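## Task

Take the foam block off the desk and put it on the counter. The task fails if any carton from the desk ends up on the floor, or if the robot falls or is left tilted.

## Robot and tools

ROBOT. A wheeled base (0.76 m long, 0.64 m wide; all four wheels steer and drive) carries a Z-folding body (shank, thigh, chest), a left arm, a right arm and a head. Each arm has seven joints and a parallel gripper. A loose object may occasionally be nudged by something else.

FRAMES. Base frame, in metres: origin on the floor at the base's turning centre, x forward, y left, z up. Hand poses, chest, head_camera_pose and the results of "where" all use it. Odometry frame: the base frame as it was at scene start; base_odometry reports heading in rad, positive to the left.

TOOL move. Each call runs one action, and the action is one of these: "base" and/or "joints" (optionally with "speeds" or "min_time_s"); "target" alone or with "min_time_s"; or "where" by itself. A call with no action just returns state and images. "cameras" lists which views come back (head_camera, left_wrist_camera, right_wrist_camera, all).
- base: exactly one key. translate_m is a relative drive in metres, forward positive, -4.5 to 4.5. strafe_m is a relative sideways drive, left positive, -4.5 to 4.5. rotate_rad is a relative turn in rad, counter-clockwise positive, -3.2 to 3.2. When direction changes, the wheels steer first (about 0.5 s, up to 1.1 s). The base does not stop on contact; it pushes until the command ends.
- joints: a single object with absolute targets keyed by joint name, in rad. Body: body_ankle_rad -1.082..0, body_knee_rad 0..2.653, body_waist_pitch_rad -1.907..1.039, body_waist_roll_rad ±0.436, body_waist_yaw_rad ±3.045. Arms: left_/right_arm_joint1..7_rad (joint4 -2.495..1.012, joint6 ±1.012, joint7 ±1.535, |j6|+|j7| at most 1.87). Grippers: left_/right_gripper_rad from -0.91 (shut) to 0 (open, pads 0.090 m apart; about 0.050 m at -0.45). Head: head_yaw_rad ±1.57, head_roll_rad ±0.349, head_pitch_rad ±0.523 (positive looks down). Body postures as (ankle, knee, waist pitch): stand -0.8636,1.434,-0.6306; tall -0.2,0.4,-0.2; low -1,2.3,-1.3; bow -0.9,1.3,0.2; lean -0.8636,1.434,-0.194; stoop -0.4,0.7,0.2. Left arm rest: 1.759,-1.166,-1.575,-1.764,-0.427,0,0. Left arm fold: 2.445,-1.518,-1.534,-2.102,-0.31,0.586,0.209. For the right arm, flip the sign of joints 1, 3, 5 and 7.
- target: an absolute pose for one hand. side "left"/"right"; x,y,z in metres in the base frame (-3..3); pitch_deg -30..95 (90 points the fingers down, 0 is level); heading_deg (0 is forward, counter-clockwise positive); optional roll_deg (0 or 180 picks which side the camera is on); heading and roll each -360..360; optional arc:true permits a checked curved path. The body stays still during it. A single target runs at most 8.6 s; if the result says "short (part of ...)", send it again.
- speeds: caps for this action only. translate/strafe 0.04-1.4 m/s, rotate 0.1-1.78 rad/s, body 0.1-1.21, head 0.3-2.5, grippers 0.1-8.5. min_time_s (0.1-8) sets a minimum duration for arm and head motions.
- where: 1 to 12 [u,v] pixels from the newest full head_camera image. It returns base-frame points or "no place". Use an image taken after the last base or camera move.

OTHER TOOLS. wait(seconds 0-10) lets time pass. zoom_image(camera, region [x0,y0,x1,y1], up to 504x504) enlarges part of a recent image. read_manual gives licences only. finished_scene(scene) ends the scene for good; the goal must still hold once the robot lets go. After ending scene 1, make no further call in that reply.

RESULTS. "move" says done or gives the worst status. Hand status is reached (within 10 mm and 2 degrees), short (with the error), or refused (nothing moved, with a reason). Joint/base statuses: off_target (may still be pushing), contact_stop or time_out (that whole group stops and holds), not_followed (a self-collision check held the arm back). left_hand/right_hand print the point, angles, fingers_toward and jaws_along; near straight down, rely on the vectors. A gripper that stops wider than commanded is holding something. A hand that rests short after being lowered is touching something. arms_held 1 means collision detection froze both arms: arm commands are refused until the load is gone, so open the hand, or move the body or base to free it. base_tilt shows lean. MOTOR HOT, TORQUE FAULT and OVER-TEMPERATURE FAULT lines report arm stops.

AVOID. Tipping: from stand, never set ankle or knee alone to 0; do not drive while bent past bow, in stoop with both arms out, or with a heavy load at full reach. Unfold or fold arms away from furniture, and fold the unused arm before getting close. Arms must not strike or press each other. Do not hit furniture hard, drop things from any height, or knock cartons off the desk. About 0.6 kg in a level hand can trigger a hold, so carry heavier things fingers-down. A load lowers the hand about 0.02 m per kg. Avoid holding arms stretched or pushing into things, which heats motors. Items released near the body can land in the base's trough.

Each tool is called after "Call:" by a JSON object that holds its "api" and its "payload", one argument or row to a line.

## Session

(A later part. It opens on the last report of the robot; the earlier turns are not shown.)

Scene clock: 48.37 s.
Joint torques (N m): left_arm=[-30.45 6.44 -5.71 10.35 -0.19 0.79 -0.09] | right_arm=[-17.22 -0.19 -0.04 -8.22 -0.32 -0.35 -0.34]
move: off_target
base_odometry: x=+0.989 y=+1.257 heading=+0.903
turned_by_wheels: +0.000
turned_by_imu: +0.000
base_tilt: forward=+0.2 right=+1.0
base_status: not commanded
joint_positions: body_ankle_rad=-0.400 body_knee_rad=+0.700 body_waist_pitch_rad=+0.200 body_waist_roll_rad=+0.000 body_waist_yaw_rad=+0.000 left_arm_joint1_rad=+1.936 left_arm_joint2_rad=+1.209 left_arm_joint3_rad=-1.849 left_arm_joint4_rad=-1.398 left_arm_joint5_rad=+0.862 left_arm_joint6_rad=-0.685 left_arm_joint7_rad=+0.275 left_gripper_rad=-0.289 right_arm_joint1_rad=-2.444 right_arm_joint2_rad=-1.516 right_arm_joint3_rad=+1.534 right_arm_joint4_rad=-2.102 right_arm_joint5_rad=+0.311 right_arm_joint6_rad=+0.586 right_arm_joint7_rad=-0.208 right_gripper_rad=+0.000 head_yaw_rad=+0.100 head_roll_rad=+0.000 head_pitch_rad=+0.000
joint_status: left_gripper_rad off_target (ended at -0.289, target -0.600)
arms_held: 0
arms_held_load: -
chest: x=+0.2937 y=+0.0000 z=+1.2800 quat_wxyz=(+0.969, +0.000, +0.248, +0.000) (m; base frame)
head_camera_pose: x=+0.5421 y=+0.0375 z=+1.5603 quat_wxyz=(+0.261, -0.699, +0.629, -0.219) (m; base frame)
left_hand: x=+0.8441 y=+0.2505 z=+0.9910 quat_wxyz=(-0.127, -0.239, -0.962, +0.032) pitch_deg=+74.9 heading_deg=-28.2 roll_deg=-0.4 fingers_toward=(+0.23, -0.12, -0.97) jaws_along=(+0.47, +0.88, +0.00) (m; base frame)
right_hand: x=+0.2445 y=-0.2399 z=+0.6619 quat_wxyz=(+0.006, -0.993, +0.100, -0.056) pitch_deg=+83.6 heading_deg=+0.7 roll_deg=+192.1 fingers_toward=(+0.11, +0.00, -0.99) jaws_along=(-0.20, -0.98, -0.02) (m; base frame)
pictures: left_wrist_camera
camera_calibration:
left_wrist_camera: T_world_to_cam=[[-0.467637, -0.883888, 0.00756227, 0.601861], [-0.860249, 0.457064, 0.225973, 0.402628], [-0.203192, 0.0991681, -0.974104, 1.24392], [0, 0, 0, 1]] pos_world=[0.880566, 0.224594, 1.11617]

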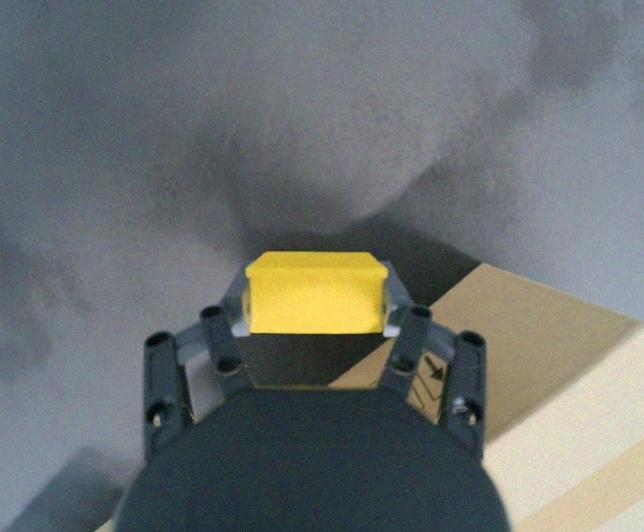

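Call:
{"api": "move", "payload": {
  "target": {"side":"left","x":0.84,"y":0.26,"z":1.22,"pitch_deg":70,"heading_deg":-20,"roll_deg":0},
  "cameras": ["left_wrist_camera"]
}}

Call:
{"api": "move", "payload": {
  "base": {"translate_m":-0.9},
  "joints": {"head_yaw_rad":-1.5}
}}

Call:
{"api": "move", "payload": {
  "base": {"rotate_rad":-1.8},
  "cameras": ["all"]
}}

Scene clock: 51.77 s.
Joint torques (N m): left_arm=[-28.34 5.03 -0.35 14.46 -0.59 0.57 0.46] | right_arm=[-17.04 -0.75 0.04 -8.15 -0.47 -0.34 -0.45]
move: done
base_odometry: x=+0.989 y=+1.257 heading=+0.903
turned_by_wheels: +0.000
turned_by_imu: +0.000
base_tilt: forward=+0.2 right=+0.7
base_status: not commanded
joint_positions: body_ankle_rad=-0.400 body_knee_rad=+0.700 body_waist_pitch_rad=+0.200 body_waist_roll_rad=+0.000 body_waist_yaw_rad=+0.000 left_arm_joint1_rad=+1.513 left_arm_joint2_rad=+1.488 left_arm_joint3_rad=-1.506 left_arm_joint4_rad=-1.278 left_arm_joint5_rad=+0.750 left_arm_joint6_rad=-0.912 left_arm_joint7_rad=+0.748 left_gripper_rad=-0.290 right_arm_joint1_rad=-2.444 right_arm_joint2_rad=-1.516 right_arm_joint3_rad=+1.534 right_arm_joint4_rad=-2.102 right_arm_joint5_rad=+0.311 right_arm_joint6_rad=+0.586 right_arm_joint7_rad=-0.208 right_gripper_rad=+0.000 head_yaw_rad=+0.100 head_roll_rad=+0.000 head_pitch_rad=+0.000
joint_status: not commanded
arms_held: 0
arms_held_load: -
chest: x=+0.2937 y=+0.0000 z=+1.2800 quat_wxyz=(+0.969, +0.000, +0.248, +0.000) (m; base frame)
head_camera_pose: x=+0.5421 y=+0.0375 z=+1.5603 quat_wxyz=(+0.260, -0.699, +0.629, -0.219) (m; base frame)
left_hand: x=+0.8397 y=+0.2608 z=+1.2180 quat_wxyz=(-0.170, -0.171, -0.970, +0.031) pitch_deg=+70.1 heading_deg=-20.3 roll_deg=-0.3 fingers_toward=(+0.32, -0.12, -0.94) jaws_along=(+0.34, +0.94, +0.00) (m; base frame)
left_hand_status: reached (straight line, to end with the hand's camera side up, planned for 1.8 s): 2 mm and 0.2 deg off.
right_hand: x=+0.2445 y=-0.2399 z=+0.6619 quat_wxyz=(+0.006, -0.993, +0.100, -0.056) pitch_deg=+83.6 heading_deg=+0.6 roll_deg=+192.1 fingers_toward=(+0.11, +0.00, -0.99) jaws_along=(-0.20, -0.98, -0.02) (m; base frame)
pictures: left_wrist_camera
camera_calibration:
left_wrist_camera: T_world_to_cam=[[-0.341604, -0.939811, 0.00788653, 0.515576], [-0.929615, 0.339109, 0.144296, 0.531292], [-0.138285, 0.0419607, -0.989503, 1.44232], [0, 0, 0, 1]] pos_world=[0.869472, 0.243857, 1.34645]

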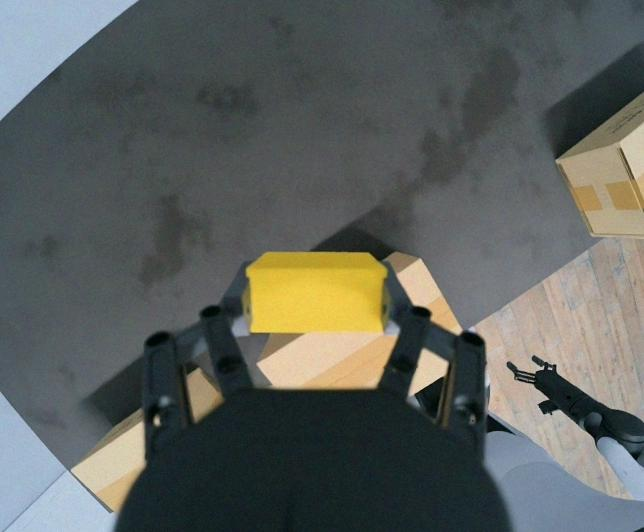

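Scene clock: 56.03 s.
Joint torques (N m): left_arm=[-27.05 5.07 -0.35 14.02 -0.44 0.57 0.28] | right_arm=[-16.4 -0.63 0.09 -8.32 -0.39 -0.32 -0.29]
move: done
base_odometry: x=+0.433 y=+0.549 heading=+0.902
turned_by_wheels: -0.002
turned_by_imu: -0.001
base_tilt: forward=+0.3 right=+0.7
base_status: done
joint_positions: body_ankle_rad=-0.400 body_knee_rad=+0.700 body_waist_pitch_rad=+0.200 body_waist_roll_rad=+0.000 body_waist_yaw_rad=+0.000 left_arm_joint1_rad=+1.510 left_arm_joint2_rad=+1.489 left_arm_joint3_rad=-1.506 left_arm_joint4_rad=-1.278 left_arm_joint5_rad=+0.749 left_arm_joint6_rad=-0.912 left_arm_joint7_rad=+0.749 left_gripper_rad=-0.290 right_arm_joint1_rad=-2.445 right_arm_joint2_rad=-1.516 right_arm_joint3_rad=+1.534 right_arm_joint4_rad=-2.102 right_arm_joint5_rad=+0.311 right_arm_joint6_rad=+0.586 right_arm_joint7_rad=-0.208 right_gripper_rad=+0.000 head_yaw_rad=-1.500 head_roll_rad=+0.000 head_pitch_rad=+0.000
joint_status: all done
arms_held: 0
arms_held_load: -
chest: x=+0.2933 y=+0.0000 z=+1.2802 quat_wxyz=(+0.969, +0.000, +0.247, +0.000) (m; base frame)
head_camera_pose: x=+0.4872 y=-0.0976 z=+1.5902 quat_wxyz=(-0.197, -0.181, +0.803, -0.533) (m; base frame)
left_hand: x=+0.8396 y=+0.2606 z=+1.2201 quat_wxyz=(-0.171, -0.171, -0.970, +0.031) pitch_deg=+69.9 heading_deg=-20.1 roll_deg=-0.2 fingers_toward=(+0.32, -0.12, -0.94) jaws_along=(+0.34, +0.94, +0.00) (m; base frame)
right_hand: x=+0.2437 y=-0.2399 z=+0.6620 quat_wxyz=(+0.006, -0.993, +0.100, -0.055) pitch_deg=+83.6 heading_deg=+0.7 roll_deg=+192.1 fingers_toward=(+0.11, +0.00, -0.99) jaws_along=(-0.20, -0.98, -0.02) (m; base frame)
pictures: none

Scene clock: 59.93 s.
Joint torques (N m): left_arm=[-27.52 2.69 -0.54 14.01 -0.25 0.53 0.06] | right_arm=[-16.59 -0.29 -0.2 -8.3 -0.25 -0.35 -0.42]
move: done
base_odometry: x=+0.434 y=+0.549 heading=-0.898
turned_by_wheels: -1.800
turned_by_imu: -1.789
base_tilt: forward=+0.2 right=+0.9
base_status: done
joint_positions: body_ankle_rad=-0.400 body_knee_rad=+0.700 body_waist_pitch_rad=+0.200 body_waist_roll_rad=+0.000 body_waist_yaw_rad=+0.000 left_arm_joint1_rad=+1.512 left_arm_joint2_rad=+1.493 left_arm_joint3_rad=-1.506 left_arm_joint4_rad=-1.278 left_arm_joint5_rad=+0.749 left_arm_joint6_rad=-0.912 left_arm_joint7_rad=+0.750 left_gripper_rad=-0.290 right_arm_joint1_rad=-2.445 right_arm_joint2_rad=-1.517 right_arm_joint3_rad=+1.534 right_arm_joint4_rad=-2.102 right_arm_joint5_rad=+0.311 right_arm_joint6_rad=+0.586 right_arm_joint7_rad=-0.208 right_gripper_rad=+0.000 head_yaw_rad=-1.500 head_roll_rad=+0.000 head_pitch_rad=+0.000
joint_status: not commanded
arms_held: 0
arms_held_load: -
chest: x=+0.2933 y=+0.0000 z=+1.2801 quat_wxyz=(+0.969, +0.000, +0.247, +0.000) (m; base frame)
head_camera_pose: x=+0.4873 y=-0.0977 z=+1.5902 quat_wxyz=(-0.197, -0.180, +0.803, -0.533) (m; base frame)
left_hand: x=+0.8395 y=+0.2594 z=+1.2195 quat_wxyz=(-0.170, -0.172, -0.970, +0.030) pitch_deg=+70.1 heading_deg=-20.0 roll_deg=+0.1 fingers_toward=(+0.32, -0.12, -0.94) jaws_along=(+0.34, +0.94, +0.00) (m; base frame)
right_hand: x=+0.2435 y=-0.2402 z=+0.6620 quat_wxyz=(+0.006, -0.993, +0.100, -0.055) pitch_deg=+83.6 heading_deg=+0.2 roll_deg=+191.8 fingers_toward=(+0.11, +0.00, -0.99) jaws_along=(-0.20, -0.98, -0.02) (m; base frame)
pictures: head_camera, left_wrist_camera, right_wrist_camera
camera_calibration:
head_camera: T_world_to_cam=[[-0.857255, -0.0796433, 0.508696, -0.399001], [-0.4998, 0.366165, -0.784935, 1.5275], [-0.123752, -0.927136, -0.353702, 0.532212], [0, 0, 0, 1]] pos_world=[0.487262, -0.0976628, 1.5902]
left_wrist_camera: T_world_to_cam=[[-0.343565, -0.939114, 0.00518551, 0.518909], [-0.929162, 0.340716, 0.143425, 0.53171], [-0.13646, 0.0444579, -0.989648, 1.44171], [0, 0, 0, 1]] pos_world=[0.86906, 0.242057, 1.34784]
right_wrist_camera: T_world_to_cam=[[0.177347, 0.983626, 0.0320637, 0.16697], [0.77806, -0.160085, 0.607449, -0.62353], [0.602636, -0.0827821, -0.793711, 0.497013], [0, 0, 0, 1]] pos_world=[0.156015, -0.22291, 0.767894]

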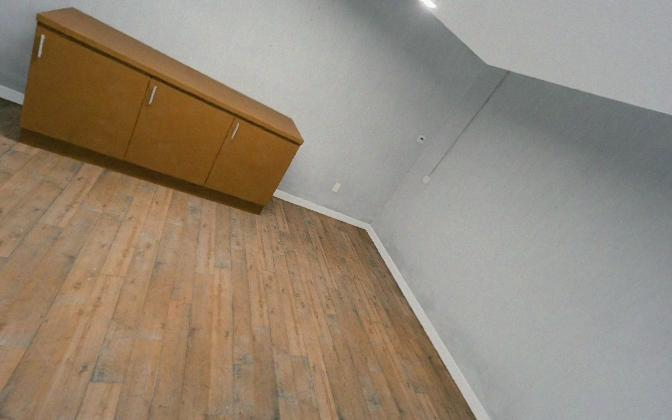

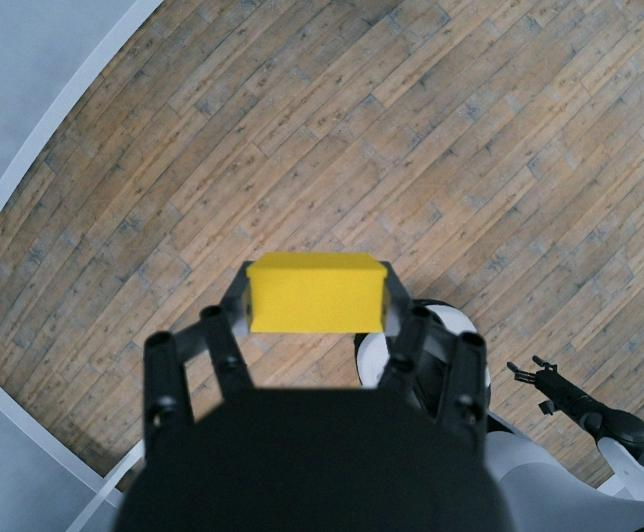

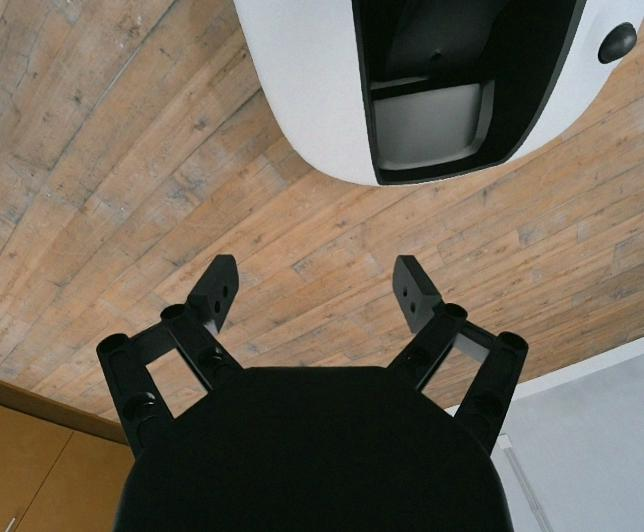

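Call:
{"api": "move", "payload": {
  "where": [
    [155,80],
    [80,42],
    [230,119],
    [170,75]
  ]
}}

Scene clock: 60.80 s.
Joint torques (N m): left_arm=[-27.9 2.76 -0.42 13.99 -0.2 0.63 0.03] | right_arm=[-16.87 -0.65 -0.34 -8.38 -0.18 -0.35 -0.31]
base_odometry: x=+0.434 y=+0.549 heading=-0.898
turned_by_wheels: +0.000
turned_by_imu: +0.000
base_tilt: forward=+0.2 right=+0.8
where, head_camera: pixel (155, 80): x +1.721, y -2.373, z +0.876; pixel (80, 42): x +2.120, y -2.205, z +0.893; pixel (230, 119): x +1.230, y -2.600, z +0.843; pixel (170, 75): x +1.662, y -2.418, z +0.949. By the robot's depth camera.
base_status: done
joint_positions: body_ankle_rad=-0.400 body_knee_rad=+0.700 body_waist_pitch_rad=+0.200 body_waist_roll_rad=+0.000 body_waist_yaw_rad=+0.000 left_arm_joint1_rad=+1.512 left_arm_joint2_rad=+1.493 left_arm_joint3_rad=-1.506 left_arm_joint4_rad=-1.278 left_arm_joint5_rad=+0.749 left_arm_joint6_rad=-0.912 left_arm_joint7_rad=+0.750 left_gripper_rad=-0.290 right_arm_joint1_rad=-2.445 right_arm_joint2_rad=-1.517 right_arm_joint3_rad=+1.534 right_arm_joint4_rad=-2.102 right_arm_joint5_rad=+0.311 right_arm_joint6_rad=+0.586 right_arm_joint7_rad=-0.208 right_gripper_rad=+0.000 head_yaw_rad=-1.500 head_roll_rad=+0.000 head_pitch_rad=+0.000
joint_status: not commanded
arms_held: 0
arms_held_load: -
chest: x=+0.2933 y=+0.0000 z=+1.2801 quat_wxyz=(+0.969, +0.000, +0.247, +0.000) (m; base frame)
head_camera_pose: x=+0.4873 y=-0.0977 z=+1.5902 quat_wxyz=(-0.197, -0.180, +0.803, -0.533) (m; base frame)
left_hand: x=+0.8395 y=+0.2594 z=+1.2195 quat_wxyz=(-0.170, -0.172, -0.970, +0.030) pitch_deg=+70.1 heading_deg=-20.0 roll_deg=+0.1 fingers_toward=(+0.32, -0.12, -0.94) jaws_along=(+0.34, +0.94, +0.00) (m; base frame)
right_hand: x=+0.2435 y=-0.2402 z=+0.6620 quat_wxyz=(+0.006, -0.993, +0.100, -0.055) pitch_deg=+83.6 heading_deg=+0.2 roll_deg=+191.8 fingers_toward=(+0.11, +0.00, -0.99) jaws_along=(-0.20, -0.98, -0.02) (m; base frame)
pictures: none

Call:
{"api": "move", "payload": {
  "base": {"rotate_rad":-1.14},
  "joints": {"head_yaw_rad":0.1}
}}

Call:
{"api": "move", "payload": {
  "base": {"translate_m":1.9},
  "speeds": {"translate_m":0.8},
  "cameras": ["head_camera","left_wrist_camera"]
}}

Call:
{"api": "move", "payload": {
  "where": [
    [240,300],
    [400,300],
    [300,270],
    [350,340]
  ]
}}

Scene clock: 65.10 s.
Joint torques (N m): left_arm=[-27.51 2.74 -0.48 14.02 -0.15 0.62 0.06] | right_arm=[-16.44 -0.09 -0.41 -8.49 -0.2 -0.33 -0.27]
move: done
base_odometry: x=+0.434 y=+0.549 heading=-2.038
turned_by_wheels: -1.140
turned_by_imu: -1.133
base_tilt: forward=+0.2 right=+0.8
base_status: done
joint_positions: body_ankle_rad=-0.400 body_knee_rad=+0.700 body_waist_pitch_rad=+0.200 body_waist_roll_rad=+0.000 body_waist_yaw_rad=+0.000 left_arm_joint1_rad=+1.512 left_arm_joint2_rad=+1.493 left_arm_joint3_rad=-1.506 left_arm_joint4_rad=-1.278 left_arm_joint5_rad=+0.749 left_arm_joint6_rad=-0.912 left_arm_joint7_rad=+0.750 left_gripper_rad=-0.290 right_arm_joint1_rad=-2.445 right_arm_joint2_rad=-1.517 right_arm_joint3_rad=+1.534 right_arm_joint4_rad=-2.102 right_arm_joint5_rad=+0.311 right_arm_joint6_rad=+0.586 right_arm_joint7_rad=-0.208 right_gripper_rad=+0.000 head_yaw_rad=+0.100 head_roll_rad=+0.000 head_pitch_rad=+0.000
joint_status: all done
arms_held: 0
arms_held_load: -
chest: x=+0.2933 y=+0.0000 z=+1.2801 quat_wxyz=(+0.969, +0.000, +0.247, +0.000) (m; base frame)
head_camera_pose: x=+0.5416 y=+0.0374 z=+1.5606 quat_wxyz=(+0.261, -0.699, +0.629, -0.220) (m; base frame)
left_hand: x=+0.8395 y=+0.2594 z=+1.2194 quat_wxyz=(-0.170, -0.172, -0.970, +0.030) pitch_deg=+70.1 heading_deg=-20.0 roll_deg=+0.1 fingers_toward=(+0.32, -0.12, -0.94) jaws_along=(+0.34, +0.94, +0.00) (m; base frame)
right_hand: x=+0.2436 y=-0.2402 z=+0.6620 quat_wxyz=(+0.006, -0.993, +0.100, -0.055) pitch_deg=+83.6 heading_deg=+0.2 roll_deg=+191.8 fingers_toward=(+0.11, +0.00, -0.99) jaws_along=(-0.20, -0.98, -0.02) (m; base frame)
pictures: none

Scene clock: 70.77 s.
Joint torques (N m): left_arm=[-27.6 3.1 -0.56 13.67 -0.21 0.54 0.04] | right_arm=[-16.54 -0.38 -0.2 -8.34 -0.12 -0.43 -0.26]
move: done
base_odometry: x=-0.415 y=-1.151 heading=-2.034
turned_by_wheels: +0.004
turned_by_imu: +0.000
base_tilt: forward=+0.2 right=+0.8
base_status: done
joint_positions: body_ankle_rad=-0.400 body_knee_rad=+0.700 body_waist_pitch_rad=+0.200 body_waist_roll_rad=+0.000 body_waist_yaw_rad=+0.000 left_arm_joint1_rad=+1.512 left_arm_joint2_rad=+1.493 left_arm_joint3_rad=-1.506 left_arm_joint4_rad=-1.277 left_arm_joint5_rad=+0.749 left_arm_joint6_rad=-0.912 left_arm_joint7_rad=+0.750 left_gripper_rad=-0.290 right_arm_joint1_rad=-2.444 right_arm_joint2_rad=-1.517 right_arm_joint3_rad=+1.534 right_arm_joint4_rad=-2.102 right_arm_joint5_rad=+0.311 right_arm_joint6_rad=+0.586 right_arm_joint7_rad=-0.208 right_gripper_rad=+0.000 head_yaw_rad=+0.100 head_roll_rad=+0.000 head_pitch_rad=+0.000
joint_status: not commanded
arms_held: 0
arms_held_load: -
chest: x=+0.2936 y=+0.0000 z=+1.2800 quat_wxyz=(+0.969, +0.000, +0.248, +0.000) (m; base frame)
head_camera_pose: x=+0.5421 y=+0.0375 z=+1.5603 quat_wxyz=(+0.260, -0.699, +0.629, -0.219) (m; base frame)
left_hand: x=+0.8399 y=+0.2596 z=+1.2193 quat_wxyz=(-0.170, -0.172, -0.970, +0.030) pitch_deg=+70.1 heading_deg=-20.0 roll_deg=+0.1 fingers_toward=(+0.32, -0.12, -0.94) jaws_along=(+0.34, +0.94, +0.00) (m; base frame)
right_hand: x=+0.2443 y=-0.2400 z=+0.6619 quat_wxyz=(+0.006, -0.993, +0.100, -0.055) pitch_deg=+83.6 heading_deg=+0.3 roll_deg=+191.9 fingers_toward=(+0.11, +0.00, -0.99) jaws_along=(-0.20, -0.98, -0.02) (m; base frame)
pictures: head_camera, left_wrist_camera
camera_calibration:
head_camera: T_world_to_cam=[[0.112585, -0.993421, -0.0209396, 0.00886163], [-0.764759, -0.0731771, -0.640148, 1.4161], [0.634404, 0.0880845, -0.767967, 0.851088], [0, 0, 0, 1]] pos_world=[0.542043, 0.0374617, 1.56031]
left_wrist_camera: T_world_to_cam=[[-0.343246, -0.93923, 0.00532713, 0.518889], [-0.929279, 0.340422, 0.143363, 0.532254], [-0.136464, 0.0442583, -0.989656, 1.44172], [0, 0, 0, 1]] pos_world=[0.869462, 0.242357, 1.34774]

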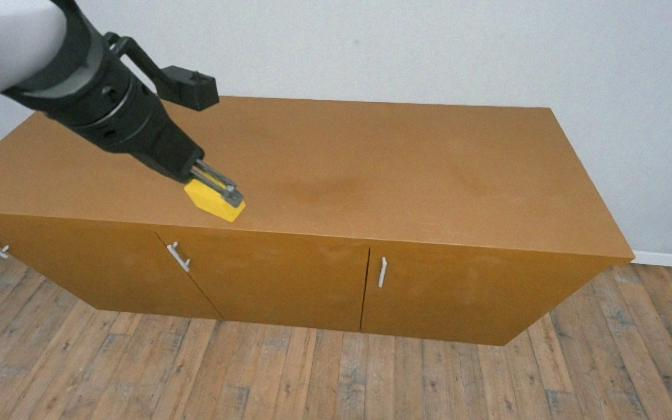

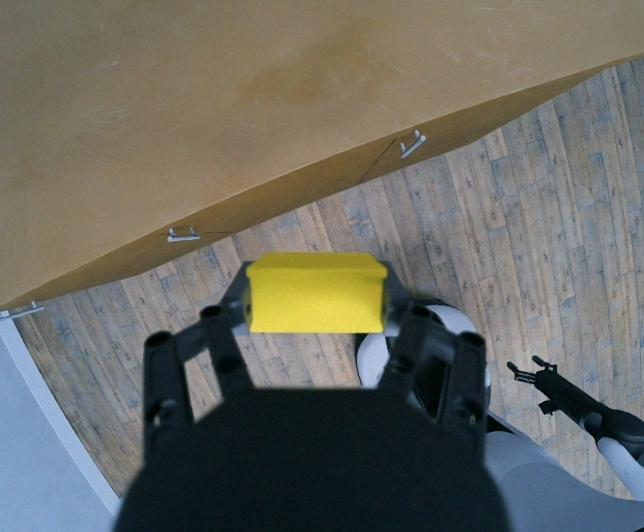

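Scene clock: 70.77 s.
Joint torques (N m): left_arm=[-27.6 3.1 -0.56 13.67 -0.21 0.54 0.04] | right_arm=[-16.54 -0.38 -0.2 -8.34 -0.12 -0.43 -0.26]
base_odometry: x=-0.415 y=-1.151 heading=-2.034
turned_by_wheels: +0.000
turned_by_imu: +0.000
base_tilt: forward=+0.2 right=+0.8
where, head_camera: pixel (240, 300): x +1.012, y +0.479, z +0.413; pixel (400, 300): x +1.018, y -0.104, z +0.534; pixel (300, 270): x +1.011, y +0.218, z +0.692; pixel (350, 340): x +1.036, y +0.058, z +0.017. By the robot's depth camera.
base_status: done
joint_positions: body_ankle_rad=-0.400 body_knee_rad=+0.700 body_waist_pitch_rad=+0.200 body_waist_roll_rad=+0.000 body_waist_yaw_rad=+0.000 left_arm_joint1_rad=+1.512 left_arm_joint2_rad=+1.493 left_arm_joint3_rad=-1.506 left_arm_joint4_rad=-1.277 left_arm_joint5_rad=+0.749 left_arm_joint6_rad=-0.912 left_arm_joint7_rad=+0.750 left_gripper_rad=-0.290 right_arm_joint1_rad=-2.444 right_arm_joint2_rad=-1.517 right_arm_joint3_rad=+1.534 right_arm_joint4_rad=-2.102 right_arm_joint5_rad=+0.311 right_arm_joint6_rad=+0.586 right_arm_joint7_rad=-0.208 right_gripper_rad=+0.000 head_yaw_rad=+0.100 head_roll_rad=+0.000 head_pitch_rad=+0.000
joint_status: not commanded
arms_held: 0
arms_held_load: -
chest: x=+0.2936 y=+0.0000 z=+1.2800 quat_wxyz=(+0.969, +0.000, +0.248, +0.000) (m; base frame)
head_camera_pose: x=+0.5421 y=+0.0375 z=+1.5603 quat_wxyz=(+0.260, -0.699, +0.629, -0.219) (m; base frame)
left_hand: x=+0.8399 y=+0.2596 z=+1.2193 quat_wxyz=(-0.170, -0.172, -0.970, +0.030) pitch_deg=+70.1 heading_deg=-20.0 roll_deg=+0.1 fingers_toward=(+0.32, -0.12, -0.94) jaws_along=(+0.34, +0.94, +0.00) (m; base frame)
right_hand: x=+0.2443 y=-0.2400 z=+0.6619 quat_wxyz=(+0.006, -0.993, +0.100, -0.055) pitch_deg=+83.6 heading_deg=+0.3 roll_deg=+191.9 fingers_toward=(+0.11, +0.00, -0.99) jaws_along=(-0.20, -0.98, -0.02) (m; base frame)
pictures: none

Call:
{"api": "move", "payload": {
  "base": {"translate_m":0.35},
  "cameras": ["head_camera"]
}}

Call:
{"api": "move", "payload": {
  "where": [
    [280,270],
    [300,230],
    [320,280],
    [280,290],
    [350,250]
  ]
}}

Scene clock: 75.00 s.
Joint torques (N m): left_arm=[-27.63 2.71 -0.59 13.73 -0.22 0.67 0.08] | right_arm=[-16.65 -0.21 0 -8.33 -0.25 -0.37 -0.24]
move: done
base_odometry: x=-0.570 y=-1.465 heading=-2.033
turned_by_wheels: +0.001
turned_by_imu: +0.000
base_tilt: forward=+0.3 right=+0.9
base_status: done
joint_positions: body_ankle_rad=-0.400 body_knee_rad=+0.700 body_waist_pitch_rad=+0.200 body_waist_roll_rad=+0.000 body_waist_yaw_rad=+0.000 left_arm_joint1_rad=+1.512 left_arm_joint2_rad=+1.493 left_arm_joint3_rad=-1.506 left_arm_joint4_rad=-1.277 left_arm_joint5_rad=+0.749 left_arm_joint6_rad=-0.912 left_arm_joint7_rad=+0.750 left_gripper_rad=-0.290 right_arm_joint1_rad=-2.443 right_arm_joint2_rad=-1.517 right_arm_joint3_rad=+1.534 right_arm_joint4_rad=-2.102 right_arm_joint5_rad=+0.311 right_arm_joint6_rad=+0.586 right_arm_joint7_rad=-0.208 right_gripper_rad=+0.000 head_yaw_rad=+0.100 head_roll_rad=+0.000 head_pitch_rad=+0.000
joint_status: not commanded
arms_held: 0
arms_held_load: -
chest: x=+0.2936 y=+0.0000 z=+1.2800 quat_wxyz=(+0.969, +0.000, +0.248, +0.000) (m; base frame)
head_camera_pose: x=+0.5421 y=+0.0374 z=+1.5603 quat_wxyz=(+0.260, -0.699, +0.629, -0.219) (m; base frame)
left_hand: x=+0.8400 y=+0.2596 z=+1.2194 quat_wxyz=(-0.170, -0.172, -0.970, +0.030) pitch_deg=+70.1 heading_deg=-20.0 roll_deg=+0.1 fingers_toward=(+0.32, -0.12, -0.94) jaws_along=(+0.34, +0.94, +0.00) (m; base frame)
right_hand: x=+0.2447 y=-0.2400 z=+0.6618 quat_wxyz=(+0.006, -0.993, +0.100, -0.056) pitch_deg=+83.6 heading_deg=+0.4 roll_deg=+191.9 fingers_toward=(+0.11, +0.00, -0.99) jaws_along=(-0.20, -0.98, -0.02) (m; base frame)
pictures: head_camera
camera_calibration:
head_camera: T_world_to_cam=[[0.11259, -0.993421, -0.0209466, 0.00886947], [-0.764848, -0.0731895, -0.64004, 1.41598], [0.634296, 0.0880833, -0.768056, 0.851287], [0, 0, 0, 1]] pos_world=[0.542043, 0.0374617, 1.56031]

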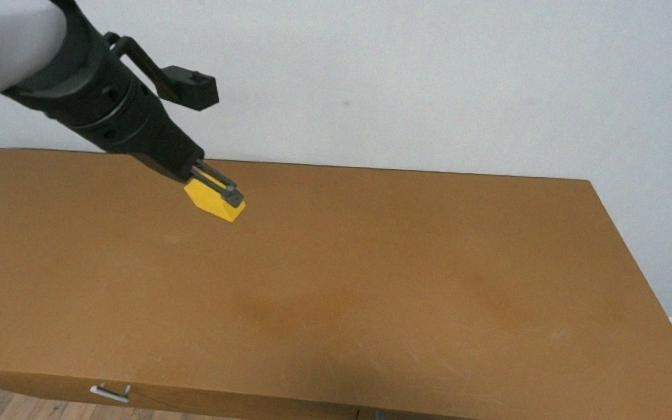

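Scene clock: 75.00 s.
Joint torques (N m): left_arm=[-27.63 2.71 -0.59 13.73 -0.22 0.67 0.08] | right_arm=[-16.65 -0.21 0 -8.33 -0.25 -0.37 -0.24]
base_odometry: x=-0.570 y=-1.465 heading=-2.033
turned_by_wheels: +0.000
turned_by_imu: +0.000
base_tilt: forward=+0.3 right=+0.9
where, head_camera: pixel (280, 270): x +0.884, y +0.216, z +0.919; pixel (300, 230): x +0.997, y +0.191, z +0.920; pixel (320, 280): x +0.868, y +0.122, z +0.920; pixel (280, 290): x +0.836, y +0.205, z +0.919; pixel (350, 250): x +0.952, y +0.063, z +0.920. By the robot's depth camera.
base_status: done
joint_positions: body_ankle_rad=-0.400 body_knee_rad=+0.700 body_waist_pitch_rad=+0.200 body_waist_roll_rad=+0.000 body_waist_yaw_rad=+0.000 left_arm_joint1_rad=+1.512 left_arm_joint2_rad=+1.493 left_arm_joint3_rad=-1.506 left_arm_joint4_rad=-1.277 left_arm_joint5_rad=+0.749 left_arm_joint6_rad=-0.912 left_arm_joint7_rad=+0.750 left_gripper_rad=-0.290 right_arm_joint1_rad=-2.443 right_arm_joint2_rad=-1.517 right_arm_joint3_rad=+1.534 right_arm_joint4_rad=-2.102 right_arm_joint5_rad=+0.311 right_arm_joint6_rad=+0.586 right_arm_joint7_rad=-0.208 right_gripper_rad=+0.000 head_yaw_rad=+0.100 head_roll_rad=+0.000 head_pitch_rad=+0.000
joint_status: not commanded
arms_held: 0
arms_held_load: -
chest: x=+0.2936 y=+0.0000 z=+1.2800 quat_wxyz=(+0.969, +0.000, +0.248, +0.000) (m; base frame)
head_camera_pose: x=+0.5421 y=+0.0374 z=+1.5603 quat_wxyz=(+0.260, -0.699, +0.629, -0.219) (m; base frame)
left_hand: x=+0.8400 y=+0.2596 z=+1.2194 quat_wxyz=(-0.170, -0.172, -0.970, +0.030) pitch_deg=+70.1 heading_deg=-20.0 roll_deg=+0.1 fingers_toward=(+0.32, -0.12, -0.94) jaws_along=(+0.34, +0.94, +0.00) (m; base frame)
right_hand: x=+0.2447 y=-0.2400 z=+0.6618 quat_wxyz=(+0.006, -0.993, +0.100, -0.056) pitch_deg=+83.6 heading_deg=+0.4 roll_deg=+191.9 fingers_toward=(+0.11, +0.00, -0.99) jaws_along=(-0.20, -0.98, -0.02) (m; base frame)
pictures: none

Call:
{"api": "move", "payload": {
  "target": {"side":"left","x":0.85,"y":0.25,"z":0.98,"pitch_deg":75,"heading_deg":-28,"roll_deg":0}
}}

Call:
{"api": "move", "payload": {
  "target": {"side":"left","x":0.85,"y":0.25,"z":0.947,"pitch_deg":75,"heading_deg":-28,"roll_deg":0},
  "min_time_s": 1.2,
  "cameras": ["all"]
}}

Call:
{"api": "zoom_image", "payload": {
  "camera": "head_camera",
  "region": [140, 180, 380, 350]
}}

Scene clock: 78.37 s.
Joint torques (N m): left_arm=[-32.22 1.11 -0.84 12.2 0.12 0.85 -0.22] | right_arm=[-17.68 -0.51 -0.13 -8.12 -0.29 -0.35 -0.22]
move: done
base_odometry: x=-0.570 y=-1.465 heading=-2.033
turned_by_wheels: +0.000
turned_by_imu: +0.000
base_tilt: forward=+0.2 right=+0.8
base_status: not commanded
joint_positions: body_ankle_rad=-0.400 body_knee_rad=+0.700 body_waist_pitch_rad=+0.200 body_waist_roll_rad=+0.000 body_waist_yaw_rad=+0.000 left_arm_joint1_rad=+1.943 left_arm_joint2_rad=+1.485 left_arm_joint3_rad=-1.538 left_arm_joint4_rad=-1.364 left_arm_joint5_rad=+0.658 left_arm_joint6_rad=-0.509 left_arm_joint7_rad=+0.492 left_gripper_rad=-0.290 right_arm_joint1_rad=-2.443 right_arm_joint2_rad=-1.517 right_arm_joint3_rad=+1.534 right_arm_joint4_rad=-2.102 right_arm_joint5_rad=+0.311 right_arm_joint6_rad=+0.586 right_arm_joint7_rad=-0.208 right_gripper_rad=+0.000 head_yaw_rad=+0.100 head_roll_rad=+0.000 head_pitch_rad=+0.000
joint_status: not commanded
arms_held: 0
arms_held_load: -
chest: x=+0.2936 y=+0.0000 z=+1.2800 quat_wxyz=(+0.969, +0.000, +0.248, +0.000) (m; base frame)
head_camera_pose: x=+0.5421 y=+0.0374 z=+1.5603 quat_wxyz=(+0.261, -0.699, +0.629, -0.219) (m; base frame)
left_hand: x=+0.8491 y=+0.2492 z=+0.9799 quat_wxyz=(-0.125, -0.240, -0.962, +0.032) pitch_deg=+75.1 heading_deg=-28.2 roll_deg=-0.1 fingers_toward=(+0.23, -0.12, -0.97) jaws_along=(+0.47, +0.88, +0.00) (m; base frame)
left_hand_status: reached (straight line, to end with the hand's camera side forward, planned for 1.3 s): 1 mm and 0.2 deg off.
right_hand: x=+0.2447 y=-0.2400 z=+0.6618 quat_wxyz=(+0.006, -0.993, +0.100, -0.056) pitch_deg=+83.6 heading_deg=+0.4 roll_deg=+191.9 fingers_toward=(+0.11, +0.00, -0.99) jaws_along=(-0.20, -0.98, -0.02) (m; base frame)
pictures: none

Scene clock: 80.07 s.
Joint torques (N m): left_arm=[-29.15 0.82 -0.61 11.26 -0.43 1.26 -0.73] | right_arm=[-17.79 -0.7 -0.16 -8.17 -0.24 -0.41 -0.32]
move: done
base_odometry: x=-0.570 y=-1.465 heading=-2.033
turned_by_wheels: +0.000
turned_by_imu: +0.000
base_tilt: forward=+0.1 right=+0.8
base_status: not commanded
joint_positions: body_ankle_rad=-0.400 body_knee_rad=+0.700 body_waist_pitch_rad=+0.200 body_waist_roll_rad=+0.000 body_waist_yaw_rad=+0.000 left_arm_joint1_rad=+2.009 left_arm_joint2_rad=+1.482 left_arm_joint3_rad=-1.543 left_arm_joint4_rad=-1.353 left_arm_joint5_rad=+0.641 left_arm_joint6_rad=-0.459 left_arm_joint7_rad=+0.453 left_gripper_rad=-0.287 right_arm_joint1_rad=-2.443 right_arm_joint2_rad=-1.517 right_arm_joint3_rad=+1.534 right_arm_joint4_rad=-2.102 right_arm_joint5_rad=+0.311 right_arm_joint6_rad=+0.586 right_arm_joint7_rad=-0.208 right_gripper_rad=+0.000 head_yaw_rad=+0.100 head_roll_rad=+0.000 head_pitch_rad=+0.000
joint_status: not commanded
arms_held: 0
arms_held_load: -
chest: x=+0.2936 y=+0.0000 z=+1.2800 quat_wxyz=(+0.969, +0.000, +0.248, +0.000) (m; base frame)
head_camera_pose: x=+0.5421 y=+0.0374 z=+1.5603 quat_wxyz=(+0.261, -0.699, +0.629, -0.219) (m; base frame)
left_hand: x=+0.8509 y=+0.2491 z=+0.9507 quat_wxyz=(-0.128, -0.241, -0.962, +0.031) pitch_deg=+74.9 heading_deg=-27.7 roll_deg=+0.4 fingers_toward=(+0.23, -0.12, -0.97) jaws_along=(+0.47, +0.88, +0.00) (m; base frame)
left_hand_status: reached (straight line, to end with the hand's camera side forward, planned for 1.2 s): 4 mm and 0.2 deg off.
right_hand: x=+0.2447 y=-0.2400 z=+0.6618 quat_wxyz=(+0.006, -0.993, +0.100, -0.056) pitch_deg=+83.6 heading_deg=+0.4 roll_deg=+191.9 fingers_toward=(+0.11, +0.00, -0.99) jaws_along=(-0.20, -0.98, -0.02) (m; base frame)
pictures: head_camera, left_wrist_camera, right_wrist_camera
camera_calibration:
head_camera: T_world_to_cam=[[0.112588, -0.993421, -0.0209223, 0.00883292], [-0.764709, -0.0731838, -0.640207, 1.41617], [0.634464, 0.0880791, -0.767917, 0.850979], [0, 0, 0, 1]] pos_world=[0.542043, 0.0374617, 1.56031]
left_wrist_camera: T_world_to_cam=[[-0.471018, -0.882114, 0.00411431, 0.609832], [-0.858928, 0.45969, 0.22567, 0.416748], [-0.200958, 0.102761, -0.974195, 1.20346], [0, 0, 0, 1]] pos_world=[0.887045, 0.222697, 1.07585]
right_wrist_camera: T_world_to_cam=[[0.177408, 0.983601, 0.0324889, 0.166262], [0.77729, -0.160292, 0.608381, -0.624789], [0.603612, -0.0826785, -0.79298, 0.495575], [0, 0, 0, 1]] pos_world=[0.157011, -0.22271, 0.76769]

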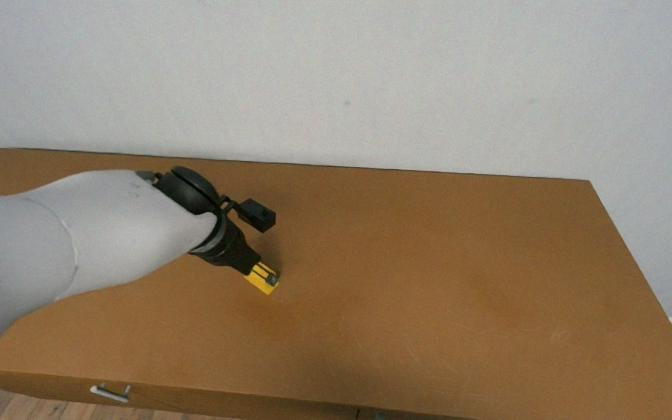

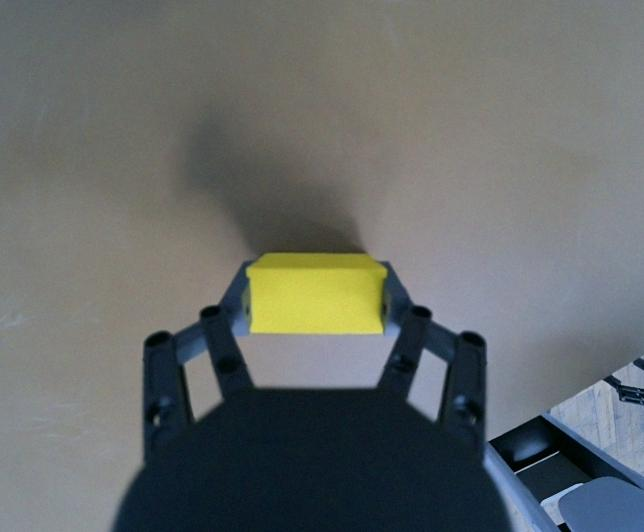

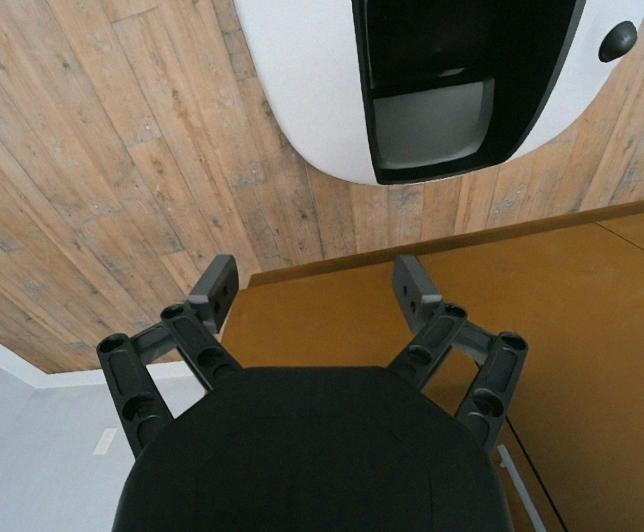

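Scaled by 2.100.

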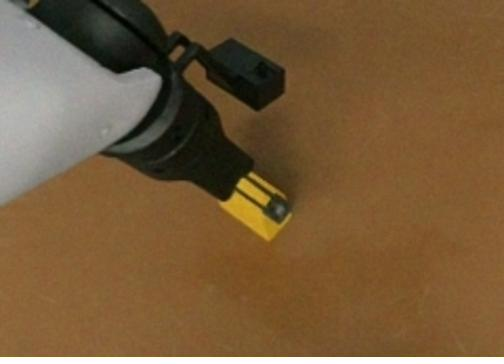

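Hand held back (0.9507): it rests. Release.

Call:
{"api": "move", "payload": {
  "joints": {"left_gripper_rad":0.0},
  "speeds": {"left_gripper_rad":0.6}
}}

Call:
{"api": "move", "payload": {
  "target": {"side":"left","x":0.84,"y":0.256,"z":1.12,"pitch_deg":75,"heading_deg":-28,"roll_deg":0},
  "cameras": ["left_wrist_camera"]
}}

Scene clock: 82.47 s.
Joint torques (N m): left_arm=[-31.82 1.34 -0.7 11.23 -0.39 0.83 -0.28] | right_arm=[-17.51 -0.25 -0.04 -8.33 -0.25 -0.38 -0.28]
move: done
base_odometry: x=-0.570 y=-1.465 heading=-2.033
turned_by_wheels: +0.000
turned_by_imu: +0.000
base_tilt: forward=+0.3 right=+0.9
base_status: not commanded
joint_positions: body_ankle_rad=-0.400 body_knee_rad=+0.700 body_waist_pitch_rad=+0.200 body_waist_roll_rad=+0.000 body_waist_yaw_rad=+0.000 left_arm_joint1_rad=+2.015 left_arm_joint2_rad=+1.482 left_arm_joint3_rad=-1.543 left_arm_joint4_rad=-1.353 left_arm_joint5_rad=+0.641 left_arm_joint6_rad=-0.457 left_arm_joint7_rad=+0.451 left_gripper_rad=-0.001 right_arm_joint1_rad=-2.443 right_arm_joint2_rad=-1.517 right_arm_joint3_rad=+1.534 right_arm_joint4_rad=-2.102 right_arm_joint5_rad=+0.311 right_arm_joint6_rad=+0.586 right_arm_joint7_rad=-0.208 right_gripper_rad=+0.000 head_yaw_rad=+0.100 head_roll_rad=+0.000 head_pitch_rad=+0.000
joint_status: all done
arms_held: 0
arms_held_load: -
chest: x=+0.2936 y=+0.0000 z=+1.2800 quat_wxyz=(+0.969, +0.000, +0.248, +0.000) (m; base frame)
head_camera_pose: x=+0.5421 y=+0.0374 z=+1.5603 quat_wxyz=(+0.261, -0.699, +0.629, -0.219) (m; base frame)
left_hand: x=+0.8497 y=+0.2494 z=+0.9476 quat_wxyz=(-0.126, -0.241, -0.962, +0.031) pitch_deg=+75.1 heading_deg=-27.9 roll_deg=+0.3 fingers_toward=(+0.23, -0.12, -0.97) jaws_along=(+0.47, +0.88, +0.00) (m; base frame)
right_hand: x=+0.2447 y=-0.2400 z=+0.6618 quat_wxyz=(+0.006, -0.993, +0.100, -0.056) pitch_deg=+83.6 heading_deg=+0.4 roll_deg=+191.9 fingers_toward=(+0.11, +0.00, -0.99) jaws_along=(-0.20, -0.98, -0.02) (m; base frame)
pictures: none

Scene clock: 84.07 s.
Joint torques (N m): left_arm=[-30.3 4.55 -0.14 13.45 0.17 0.13 0.49] | right_arm=[-17.67 0 -0.16 -8.37 -0.26 -0.4 -0.2]
move: done
base_odometry: x=-0.570 y=-1.465 heading=-2.033
turned_by_wheels: +0.000
turned_by_imu: +0.000
base_tilt: forward=+0.2 right=+0.7
base_status: not commanded
joint_positions: body_ankle_rad=-0.400 body_knee_rad=+0.700 body_waist_pitch_rad=+0.200 body_waist_roll_rad=+0.000 body_waist_yaw_rad=+0.000 left_arm_joint1_rad=+1.683 left_arm_joint2_rad=+1.491 left_arm_joint3_rad=-1.509 left_arm_joint4_rad=-1.319 left_arm_joint5_rad=+0.808 left_arm_joint6_rad=-0.729 left_arm_joint7_rad=+0.747 left_gripper_rad=+0.000 right_arm_joint1_rad=-2.443 right_arm_joint2_rad=-1.517 right_arm_joint3_rad=+1.534 right_arm_joint4_rad=-2.102 right_arm_joint5_rad=+0.311 right_arm_joint6_rad=+0.586 right_arm_joint7_rad=-0.208 right_gripper_rad=+0.000 head_yaw_rad=+0.100 head_roll_rad=+0.000 head_pitch_rad=+0.000
joint_status: not commanded
arms_held: 0
arms_held_load: -
chest: x=+0.2936 y=+0.0000 z=+1.2800 quat_wxyz=(+0.969, +0.000, +0.248, +0.000) (m; base frame)
head_camera_pose: x=+0.5421 y=+0.0374 z=+1.5603 quat_wxyz=(+0.261, -0.699, +0.629, -0.219) (m; base frame)
left_hand: x=+0.8398 y=+0.2563 z=+1.1188 quat_wxyz=(-0.127, -0.239, -0.962, +0.033) pitch_deg=+75.0 heading_deg=-28.5 roll_deg=-0.6 fingers_toward=(+0.23, -0.12, -0.97) jaws_along=(+0.47, +0.88, +0.00) (m; base frame)
left_hand_status: reached (straight line, to end with the hand's camera side forward, planned for 1.1 s): 1 mm and 0.2 deg off.
right_hand: x=+0.2447 y=-0.2400 z=+0.6618 quat_wxyz=(+0.006, -0.993, +0.100, -0.056) pitch_deg=+83.6 heading_deg=+0.4 roll_deg=+191.9 fingers_toward=(+0.11, +0.00, -0.99) jaws_along=(-0.20, -0.98, -0.02) (m; base frame)
pictures: left_wrist_camera
camera_calibration:
left_wrist_camera: T_world_to_cam=[[-0.467893, -0.883743, 0.00867193, 0.602914], [-0.859732, 0.45741, 0.227237, 0.365486], [-0.204785, 0.0988667, -0.973801, 1.36799], [0, 0, 0, 1]] pos_world=[0.876464, 0.230394, 1.24387]

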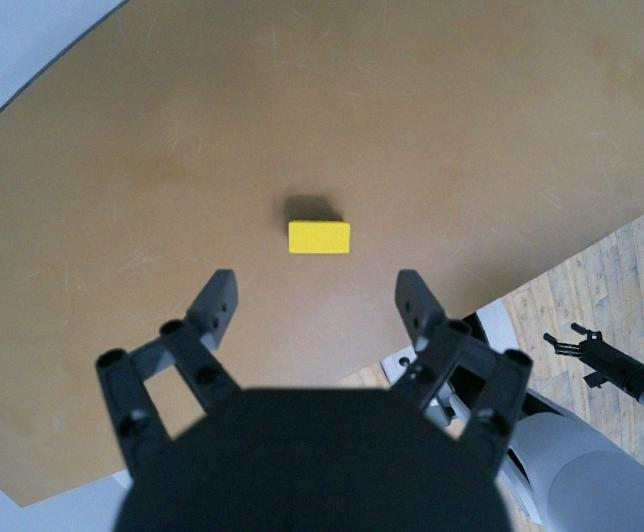

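Call:
{"api": "finished_scene", "payload": {
  "scene": 2
}}

The scene is finished: the task was done.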